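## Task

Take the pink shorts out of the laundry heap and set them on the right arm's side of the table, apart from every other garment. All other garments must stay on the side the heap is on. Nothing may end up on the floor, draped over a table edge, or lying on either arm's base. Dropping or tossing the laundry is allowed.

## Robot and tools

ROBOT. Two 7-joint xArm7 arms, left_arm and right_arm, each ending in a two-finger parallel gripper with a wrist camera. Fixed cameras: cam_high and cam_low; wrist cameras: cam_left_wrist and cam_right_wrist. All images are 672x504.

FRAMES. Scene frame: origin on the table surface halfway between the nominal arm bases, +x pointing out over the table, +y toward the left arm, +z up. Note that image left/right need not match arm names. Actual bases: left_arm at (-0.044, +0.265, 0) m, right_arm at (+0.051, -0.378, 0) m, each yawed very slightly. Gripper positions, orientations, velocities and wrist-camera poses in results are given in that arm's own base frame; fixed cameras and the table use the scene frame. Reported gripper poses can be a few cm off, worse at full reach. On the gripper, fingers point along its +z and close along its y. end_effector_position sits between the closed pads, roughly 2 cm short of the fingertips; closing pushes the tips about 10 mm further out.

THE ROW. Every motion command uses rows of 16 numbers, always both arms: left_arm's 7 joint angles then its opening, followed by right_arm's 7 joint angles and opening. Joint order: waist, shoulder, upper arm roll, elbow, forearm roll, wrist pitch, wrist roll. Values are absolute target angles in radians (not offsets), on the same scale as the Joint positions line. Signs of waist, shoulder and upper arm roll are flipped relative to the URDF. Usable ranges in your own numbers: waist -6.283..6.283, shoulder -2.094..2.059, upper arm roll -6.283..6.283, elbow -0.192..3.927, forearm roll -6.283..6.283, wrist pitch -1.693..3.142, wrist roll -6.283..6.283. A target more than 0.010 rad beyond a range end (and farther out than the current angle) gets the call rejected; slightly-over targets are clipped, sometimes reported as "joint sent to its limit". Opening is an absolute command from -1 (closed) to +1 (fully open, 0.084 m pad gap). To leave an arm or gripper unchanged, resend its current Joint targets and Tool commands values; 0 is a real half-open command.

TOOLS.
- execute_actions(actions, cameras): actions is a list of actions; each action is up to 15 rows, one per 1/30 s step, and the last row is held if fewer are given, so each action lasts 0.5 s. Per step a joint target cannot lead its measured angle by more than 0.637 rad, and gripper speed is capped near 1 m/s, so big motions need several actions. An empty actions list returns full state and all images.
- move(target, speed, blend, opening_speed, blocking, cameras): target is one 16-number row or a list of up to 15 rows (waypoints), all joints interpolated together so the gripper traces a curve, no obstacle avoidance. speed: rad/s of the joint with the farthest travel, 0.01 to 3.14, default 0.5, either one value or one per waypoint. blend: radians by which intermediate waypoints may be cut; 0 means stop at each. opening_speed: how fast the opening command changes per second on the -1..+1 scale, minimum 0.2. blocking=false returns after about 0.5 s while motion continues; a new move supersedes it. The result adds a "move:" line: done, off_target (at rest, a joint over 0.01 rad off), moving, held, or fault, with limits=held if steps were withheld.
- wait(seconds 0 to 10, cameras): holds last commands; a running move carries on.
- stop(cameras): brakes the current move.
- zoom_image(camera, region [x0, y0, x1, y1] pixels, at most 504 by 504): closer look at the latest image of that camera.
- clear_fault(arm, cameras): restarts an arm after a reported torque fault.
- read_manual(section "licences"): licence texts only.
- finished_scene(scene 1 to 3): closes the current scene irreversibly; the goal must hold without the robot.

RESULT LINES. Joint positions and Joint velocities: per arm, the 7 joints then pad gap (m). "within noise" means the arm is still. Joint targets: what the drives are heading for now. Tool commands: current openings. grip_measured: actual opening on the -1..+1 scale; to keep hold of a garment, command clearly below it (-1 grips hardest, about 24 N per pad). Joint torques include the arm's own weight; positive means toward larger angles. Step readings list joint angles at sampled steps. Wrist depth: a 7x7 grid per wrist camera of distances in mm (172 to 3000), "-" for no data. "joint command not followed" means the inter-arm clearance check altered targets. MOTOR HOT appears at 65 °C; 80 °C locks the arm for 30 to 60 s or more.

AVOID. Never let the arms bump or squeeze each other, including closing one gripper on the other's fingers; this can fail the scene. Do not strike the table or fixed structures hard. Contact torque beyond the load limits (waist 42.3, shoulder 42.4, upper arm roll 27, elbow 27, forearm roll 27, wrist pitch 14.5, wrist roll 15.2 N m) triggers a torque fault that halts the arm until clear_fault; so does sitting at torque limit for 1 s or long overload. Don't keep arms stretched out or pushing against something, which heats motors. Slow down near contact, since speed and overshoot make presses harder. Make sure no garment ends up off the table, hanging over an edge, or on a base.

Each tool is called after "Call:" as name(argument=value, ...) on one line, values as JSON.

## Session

Call:
execute_actions(actions=[])

Scene clock: 0.00 s.
left_arm: end_effector_position=(+0.7283, -0.5040, +0.2180) grip_measured=+1.00 end_effector_quat_wxyz=(+0.140, +0.855, -0.048, +0.496) | right_arm: end_effector_position=(+0.3896, -0.0018, +0.3962) grip_measured=+1.00 end_effector_quat_wxyz=(-0.452, +0.768, +0.454, -0.016)
Joint positions: left_arm=[0.828 -1.168 -0.485 2.296 0.18 0.169 -0.923 0.084] | right_arm=[0.044 -0.267 0.419 1.746 0.688 2.275 -1.326 0.084]
Joint velocities: within noise
Joint torques (N m): no reading
Motor temperatures (°C): left_arm=[34 39 39 38 32 41 41] | right_arm=[33 37 39 40 33 35 37]
Wrist depth (mm): cam_left_wrist=[1141 1366 1222 1375 2528 2595 2760 / 1145 1188 1220 1253 2685 2828 2863 / 1585 2192 2685 2749 2816 - - / 1653 2165 2302 2302 2501 2749 - / 1649 1813 1908 1940 2099 2213 2302 / 1487 1585 1642 1694 1809 1852 1946 / 1377 1428 1458 1519 1585 1626 1706] | cam_right_wrist=[2302 1732 1758 293 282 274 267 / 2381 434 418 - 295 358 602 / 579 449 421 405 380 650 593 / 454 462 1025 884 742 642 565 / 2793 - 974 825 703 610 539 / - 2935 916 767 660 576 511 / 2923 2696 846 716 622 548 503]
Joint targets: left_arm=[0.828 -1.168 -0.485 2.296 0.180 0.169 -0.923] | right_arm=[0.044 -0.267 0.419 1.746 0.688 2.275 -1.326]
Tool commands: left_gripper/opening=+1.0 right_gripper/opening=+1.0

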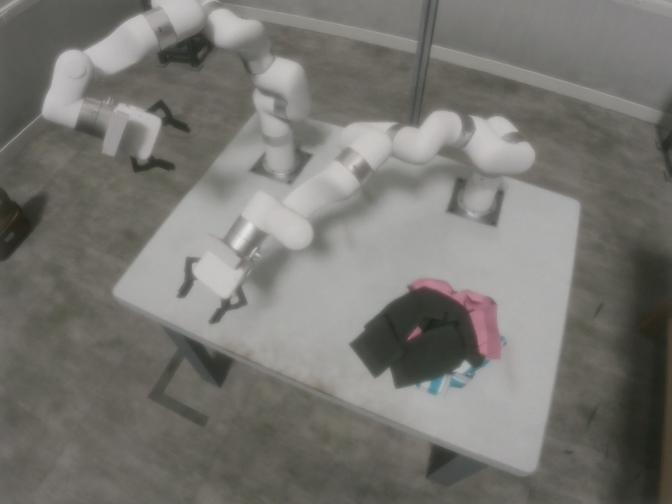

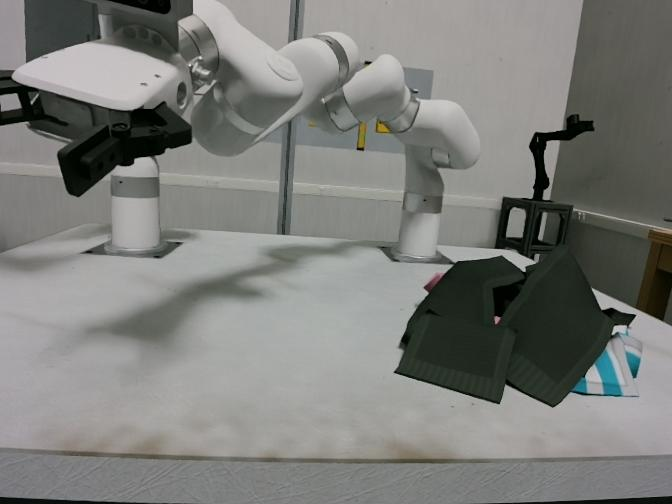

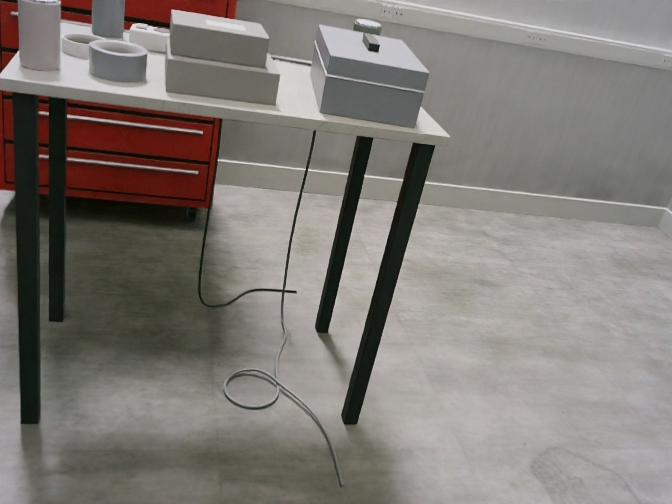

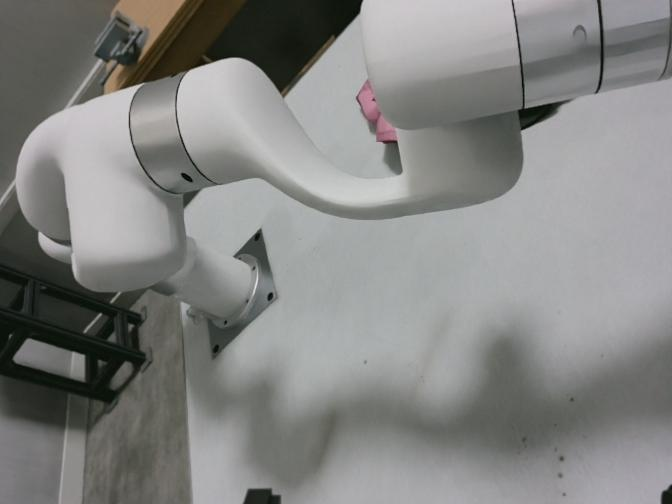

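Call:
move(target=[0,0.0892,0,1.3959,0,1.4851,0,0.3,0.4,0.6662,0,0.8876,0,1.5538,0,1], speed=1.1, cameras=["cam_high","cam_left_wrist"])

Scene clock: 11.80 s.
left_arm: end_effector_position=(+0.4501, +0.0000, +0.3599) grip_measured=+0.29 end_effector_quat_wxyz=(+0.000, +1.000, +0.000, +0.000) | right_arm: end_effector_position=(+0.2579, -0.1090, +0.3500) grip_measured=+1.00 end_effector_quat_wxyz=(+0.000, +0.980, -0.199, +0.000)
Joint positions: left_arm=[0 0.089 0 1.396 0 1.485 0 0.056] | right_arm=[0.4 0.666 0 0.888 0 1.554 0 0.084]
Joint torques (N m): left_arm=[-3.77 29.36 3.19 10.19 -1.65 0.42 1.82] | right_arm=[5.64 8.33 -2.38 12.67 -1.94 -2.45 1.01]
Wrist depth (mm): cam_left_wrist=[489 489 489 489 490 490 490 / 490 489 489 464 452 485 490 / 488 488 437 415 415 450 483 / 487 488 435 378 448 455 482 / 488 465 459 421 397 448 488 / 486 487 479 411 404 437 489 / 485 484 470 456 439 487 486] | cam_right_wrist=[479 479 480 480 1300 1305 1307 / 478 479 480 480 1302 1305 1297 / 478 479 479 481 483 1307 1305 / 479 479 480 481 482 1300 1305 / 479 480 481 481 481 1305 1307 / 479 480 481 481 483 482 1307 / 479 480 480 482 482 483 1310]
Joint targets: left_arm=[0.000 0.089 0.000 1.396 0.000 1.485 0.000] | right_arm=[0.400 0.666 0.000 0.888 0.000 1.554 0.000]
move: done
Images, in order (width x height): cam_high 672x504, cam_left_wrist 672x504.

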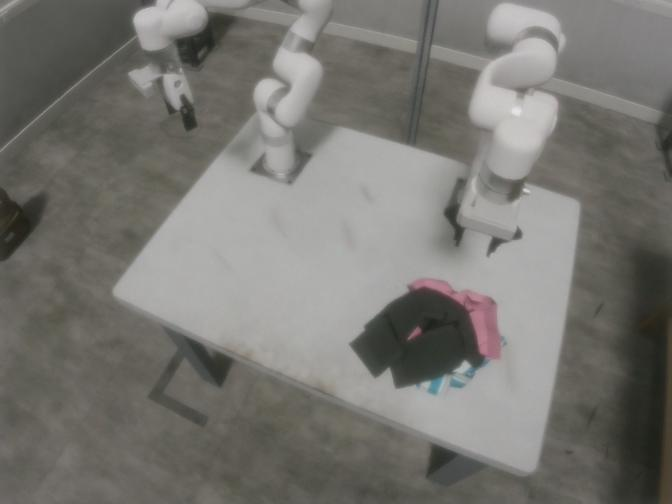

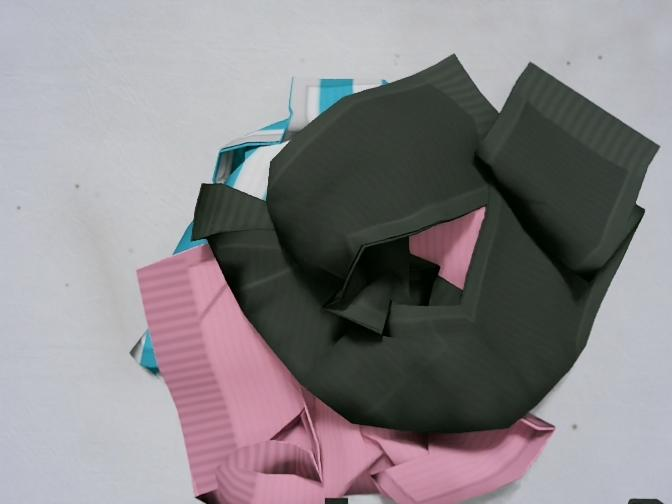

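Call:
zoom_image(camera="cam_left_wrist", region=[130, 340, 570, 504])

Scaled by 1.145 from the camera's 672x504 image, which has a finer 960x720 frame.

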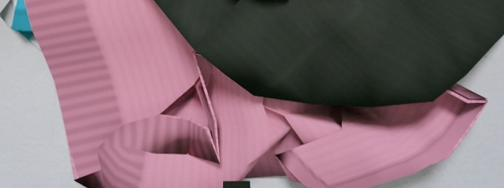

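Call:
move(target=[-0.1179,0.1537,0,0.6466,0,0.8003,0.1179,0.2,0.4,0.6662,0,0.8876,0,1.5538,0,1], speed=1.0, cameras=["cam_left_wrist"])

Scene clock: 58.70 s.
left_arm: end_effector_position=(+0.3801, +0.0450, +0.1302) grip_measured=+0.19 end_effector_quat_wxyz=(+0.000, +1.000, +0.000, +0.000) | right_arm: end_effector_position=(+0.2579, -0.1090, +0.3500) grip_measured=+1.00 end_effector_quat_wxyz=(+0.000, +0.980, -0.199, +0.000)
Joint positions: left_arm=[-0.118 0.154 0 0.647 0 0.8 0.118 0.052] | right_arm=[0.4 0.666 0 0.888 0 1.554 0 0.084]
Joint torques (N m): left_arm=[-3.67 25.93 2.23 8.98 -1.68 -3.96 1.77] | right_arm=[5.4 8.28 -2.37 12.6 -1.86 -2.43 1.07]
Wrist depth (mm): cam_left_wrist=[261 238 215 206 204 - 228 / 260 233 230 213 208 204 231 / 260 234 232 203 205 181 177 / 260 236 235 236 185 178 177 / 259 259 251 248 225 183 180 / 259 259 256 250 229 216 216 / 259 259 236 239 227 220 211] | cam_right_wrist=[478 480 480 481 1297 1288 1297 / 479 480 480 480 1297 1297 1307 / 478 479 479 480 482 1300 1297 / 478 479 480 481 482 1297 1305 / 478 480 481 480 482 1302 1302 / 479 480 480 481 484 483 1310 / 480 480 481 482 482 483 1307]
Joint targets: left_arm=[-0.118 0.154 0.000 0.647 0.000 0.800 0.118] | right_arm=[0.400 0.666 0.000 0.888 0.000 1.554 0.000]
move: done
Images, in order (width x height): cam_left_wrist 672x504.

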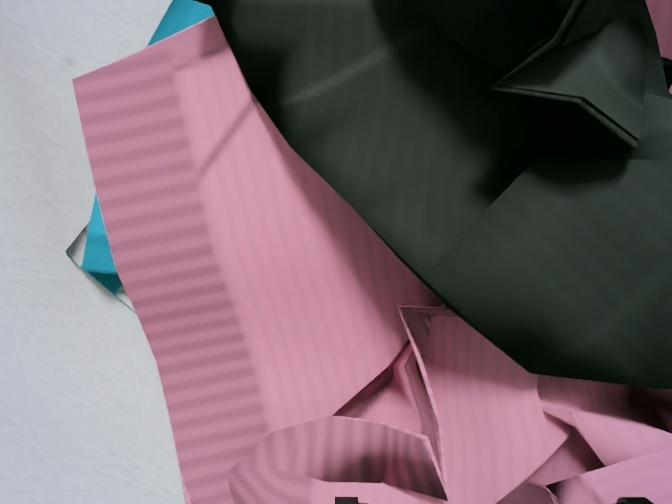

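Call:
move(target=[[-0.1179,-0.1075,0,0.5734,0,0.4659,0.1179,0.3,0.4,0.6662,0,0.8876,0,1.5538,0,1],[-0.1179,-0.1075,0,0.5734,0,0.4659,0.1179,-1,0.4,0.6662,0,0.8876,0,1.5538,0,1]], speed=0.35, opening_speed=2, cameras=["cam_left_wrist"])

Scene clock: 70.57 s.
left_arm: end_effector_position=(+0.3801, +0.0450, +0.0300) grip_measured=-0.93 end_effector_quat_wxyz=(+0.000, +1.000, +0.000, +0.000) | right_arm: end_effector_position=(+0.2579, -0.1090, +0.3500) grip_measured=+1.00 end_effector_quat_wxyz=(+0.000, +0.980, -0.199, +0.000)
Joint positions: left_arm=[-0.118 -0.108 0 0.573 0 0.466 0.118 0.003] | right_arm=[0.4 0.666 0 0.888 0 1.554 0 0.084]
Joint torques (N m): left_arm=[-3.25 12.78 1.2 6.73 -1.63 -2.59 1.81] | right_arm=[5.3 8.52 -2.37 12.71 -1.83 -2.55 1.08]
Wrist depth (mm): cam_left_wrist=[- - - - - - - / - - - - - - - / - - - - - - - / - - - - - - - / - - - - - - - / - - - - - - - / - - - - - - -] | cam_right_wrist=[478 478 479 481 1302 1295 1300 / 478 479 480 481 1295 1300 1305 / 479 479 480 480 481 1295 1297 / 479 480 481 481 482 1305 1302 / 480 480 481 480 481 1295 1307 / 478 480 480 480 482 484 1305 / 480 480 481 481 482 483 1305]
Joint targets: left_arm=[-0.118 -0.108 0.000 0.573 0.000 0.466 0.118] | right_arm=[0.400 0.666 0.000 0.888 0.000 1.554 0.000]
move: done
Images, in order (width x height): cam_left_wrist 672x504.

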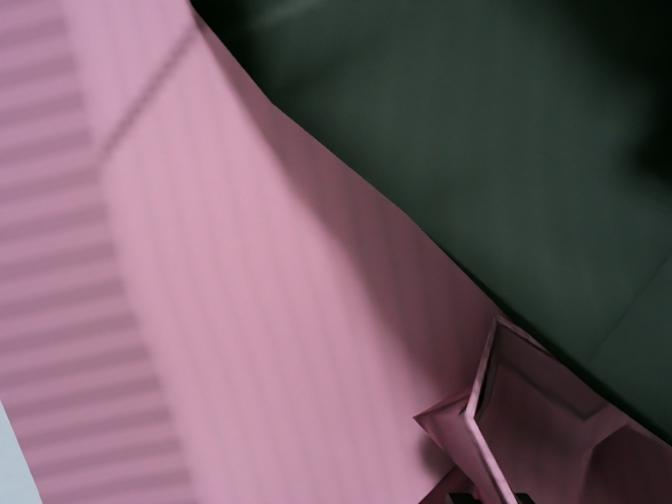

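Call:
move(target=[-0.1179,0.807,0,0.4383,0,1.2453,0.1179,-1,0.4,0.6662,0,0.8876,0,1.5538,0,1], speed=0.5, cameras=["cam_high","cam_low","cam_left_wrist"])

Scene clock: 84.00 s.
left_arm: end_effector_position=(+0.2483, +0.0294, +0.2200) grip_measured=-0.94 end_effector_quat_wxyz=(+0.000, +1.000, +0.000, +0.000) | right_arm: end_effector_position=(+0.2579, -0.1090, +0.3500) grip_measured=+1.00 end_effector_quat_wxyz=(+0.000, +0.980, -0.199, +0.000)
Joint positions: left_arm=[-0.118 0.807 0 0.438 0 1.245 0.118 0.003] | right_arm=[0.4 0.666 0 0.888 0 1.554 0 0.084]
Joint torques (N m): left_arm=[-1.65 11.74 -0.33 10.37 -1.28 0.45 1.56] | right_arm=[5.13 8.06 -2.22 12.97 -1.81 -2.47 0.9]
Motor temperatures (°C): left_arm=[34 40 39 41 32 42 42] | right_arm=[33 38 39 45 33 36 37]
Wrist depth (mm): cam_left_wrist=[350 350 346 314 267 252 257 / 350 350 332 290 243 243 259 / 350 349 349 349 270 274 271 / 349 348 349 313 193 300 328 / 348 348 349 281 188 210 273 / 348 348 348 - - - 204 / 348 348 348 - - - 221] | cam_right_wrist=[479 479 481 480 1297 1295 1302 / 479 479 481 481 1302 1302 1302 / 479 480 480 481 482 1302 1302 / 479 479 480 480 481 1300 1307 / 479 479 480 480 481 1297 1307 / 480 479 480 482 482 483 1305 / 479 480 480 481 481 483 1302]
Joint targets: left_arm=[-0.118 0.807 0.000 0.438 0.000 1.245 0.118] | right_arm=[0.400 0.666 0.000 0.888 0.000 1.554 0.000]
move: done
Images, in order (width x height): cam_high 672x504, cam_low 672x504, cam_left_wrist 672x504.

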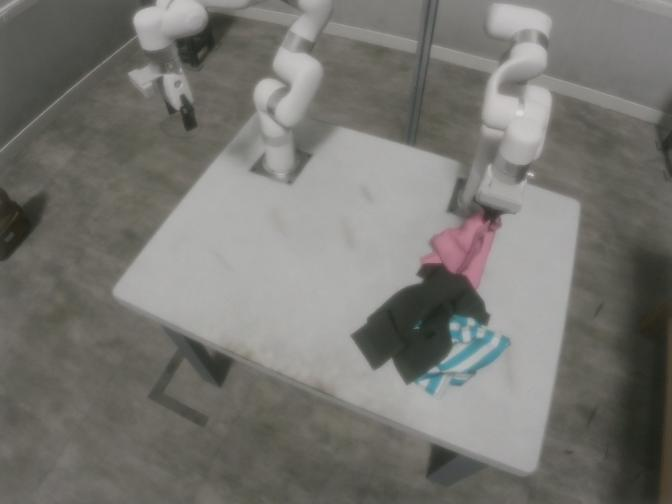

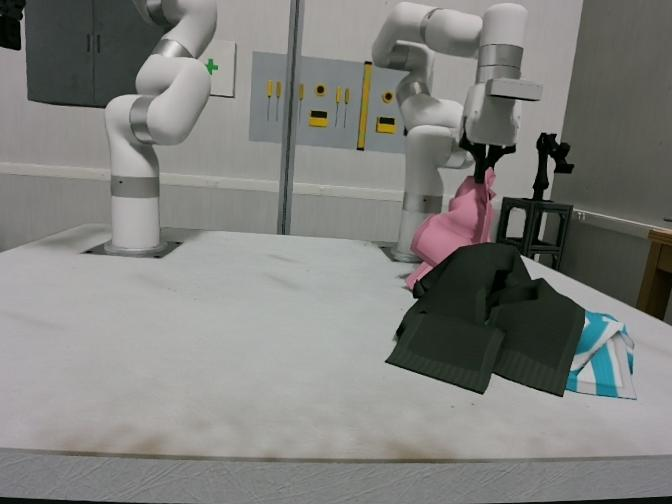

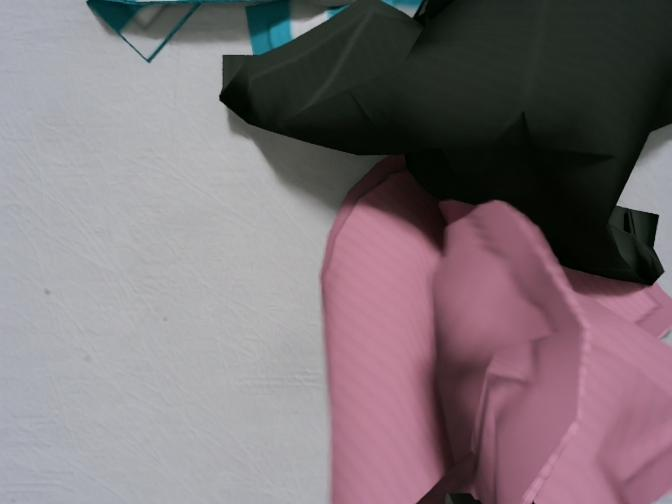

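Call:
move(target=[-0.1179,0.553,0,1.4279,0,1.9809,0.1179,-1,1.2,0.6662,0,0.8876,0,1.5538,0,1], speed=0.9, cameras=["cam_high","cam_low"])

Scene clock: 101.50 s.
left_arm: end_effector_position=(+0.2482, +0.0294, +0.5000) grip_measured=-0.94 end_effector_quat_wxyz=(+0.000, +1.000, +0.000, +0.000) | right_arm: end_effector_position=(+0.1015, -0.2609, +0.3500) grip_measured=+1.00 end_effector_quat_wxyz=(+0.000, +0.825, -0.565, +0.000)
Joint positions: left_arm=[-0.118 0.553 0 1.428 0 1.981 0.118 0.003] | right_arm=[1.2 0.666 0 0.888 0 1.554 0 0.084]
Joint torques (N m): left_arm=[2.42 -3.33 -3.11 13.28 -0.88 0.39 0.65] | right_arm=[5.39 8.18 0.06 13.11 -1.35 -2.35 0.96]
Wrist depth (mm): cam_left_wrist=[629 628 604 585 558 599 628 / 629 629 626 613 568 625 629 / 627 626 631 576 530 621 627 / 626 626 - 625 600 629 628 / 626 625 - - 353 627 626 / 625 625 - - 282 625 624 / 626 625 - - - 624 625] | cam_right_wrist=[1292 1295 1292 1302 1297 1302 1300 / 1295 1290 1295 1297 1302 1300 1305 / 1285 1292 1292 1302 1297 1302 1307 / 1100 1295 1300 1295 1295 1302 1307 / 478 484 1290 1300 1297 1297 1312 / 479 480 481 481 1211 1297 1302 / 480 480 481 481 482 482 1300]
Joint targets: left_arm=[-0.118 0.553 0.000 1.428 0.000 1.981 0.118] | right_arm=[1.200 0.666 0.000 0.888 0.000 1.554 0.000]
move: done
Images, in order (width x height): cam_high 672x504, cam_low 672x504.

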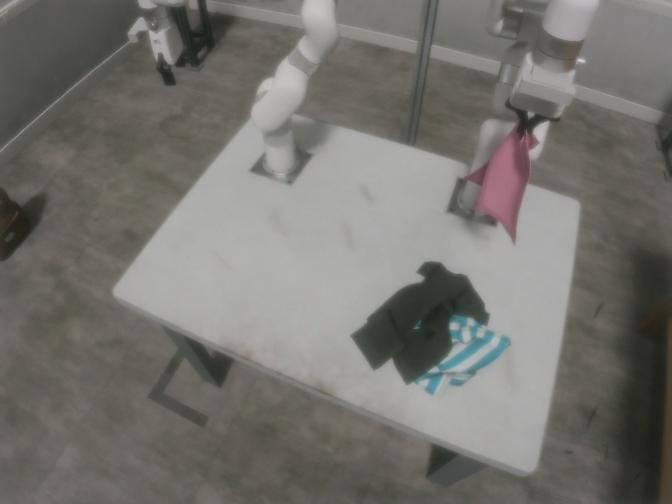

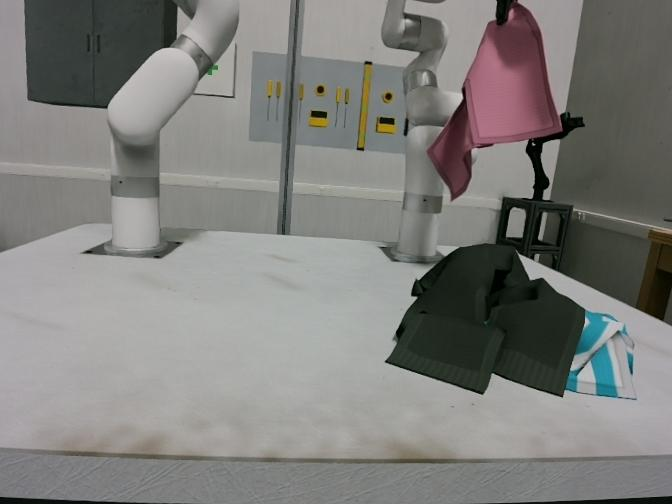

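Call:
move(target=[[0.85,0.553,0,1.4279,0,1.9809,0.1179,-1,1.2,0.6662,0,0.8876,0,1.5538,0,1],[0.901,-0.6583,0,1.6423,0,0.984,0.1179,-1,1.2,0.6662,0,0.8876,0,1.5538,0,1],[0.901,-0.6583,0,1.6423,0,0.984,0.1179,0.5,1.2,0.6662,0,0.8876,0,1.5538,0,1],[0.8,0.1,0,1.4,0,1.5,0.1179,0.5,1.2,0.6662,0,0.8876,0,1.5538,0,1]], speed=[1.0,0.9,0.9,0.9], blend=[0.2,0,0,0], opening_speed=3, cameras=["cam_high","cam_low"])

Scene clock: 115.37 s.
left_arm: end_effector_position=(+0.3108, -0.3200, +0.3653) grip_measured=+0.49 end_effector_quat_wxyz=(+0.000, +0.897, -0.443, +0.000) | right_arm: end_effector_position=(+0.1015, -0.2609, +0.3500) grip_measured=+1.00 end_effector_quat_wxyz=(+0.000, +0.825, -0.565, +0.000)
Joint positions: left_arm=[0.8 0.1 0 1.4 0 1.5 0.118 0.065] | right_arm=[1.2 0.666 0 0.888 0 1.554 0 0.084]
Joint torques (N m): left_arm=[-3.82 28.78 2.67 10.04 -0.4 0.29 0] | right_arm=[5.46 8.74 -2.52 13.29 0.53 -2.51 0.94]
Wrist depth (mm): cam_left_wrist=[493 493 494 495 434 496 494 / 493 495 494 494 424 439 495 / 494 494 494 494 456 450 494 / 492 493 492 492 490 486 495 / 492 493 492 494 460 493 493 / 489 490 493 492 493 493 492 / 486 492 492 493 493 492 492] | cam_right_wrist=[1290 1297 1292 1295 1300 1297 1295 / 1292 1297 1300 1297 1302 1307 1300 / 1292 1290 1297 1302 1300 1305 1305 / 1105 1297 1295 1297 1297 1297 1305 / 478 483 1297 1292 1300 1302 1297 / 479 480 480 481 1213 1300 1305 / 479 480 480 482 482 482 1300]
Joint targets: left_arm=[0.800 0.100 0.000 1.400 0.000 1.500 0.118] | right_arm=[1.200 0.666 0.000 0.888 0.000 1.554 0.000]
move: done
Images, in order (width x height): cam_high 672x504, cam_low 672x504.

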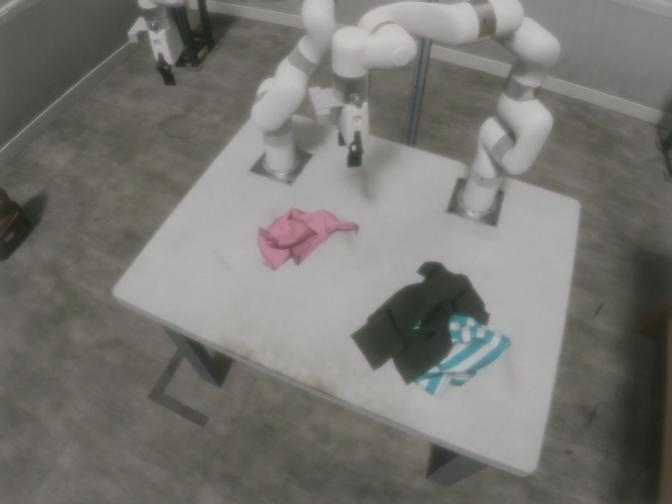

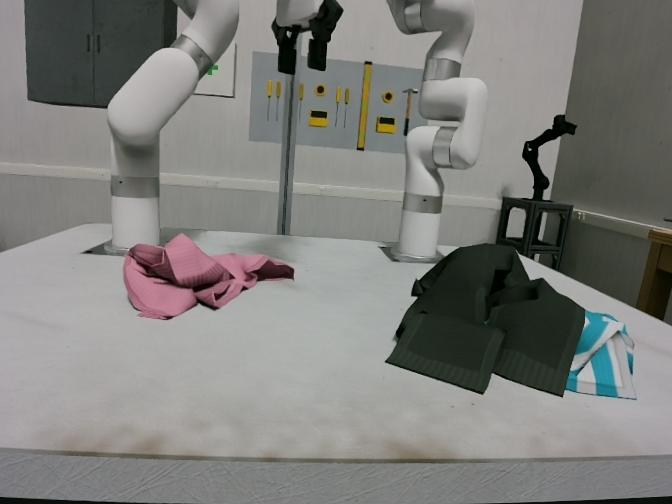

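Call:
finished_scene(scene=3)

The scene is finished: the task was done.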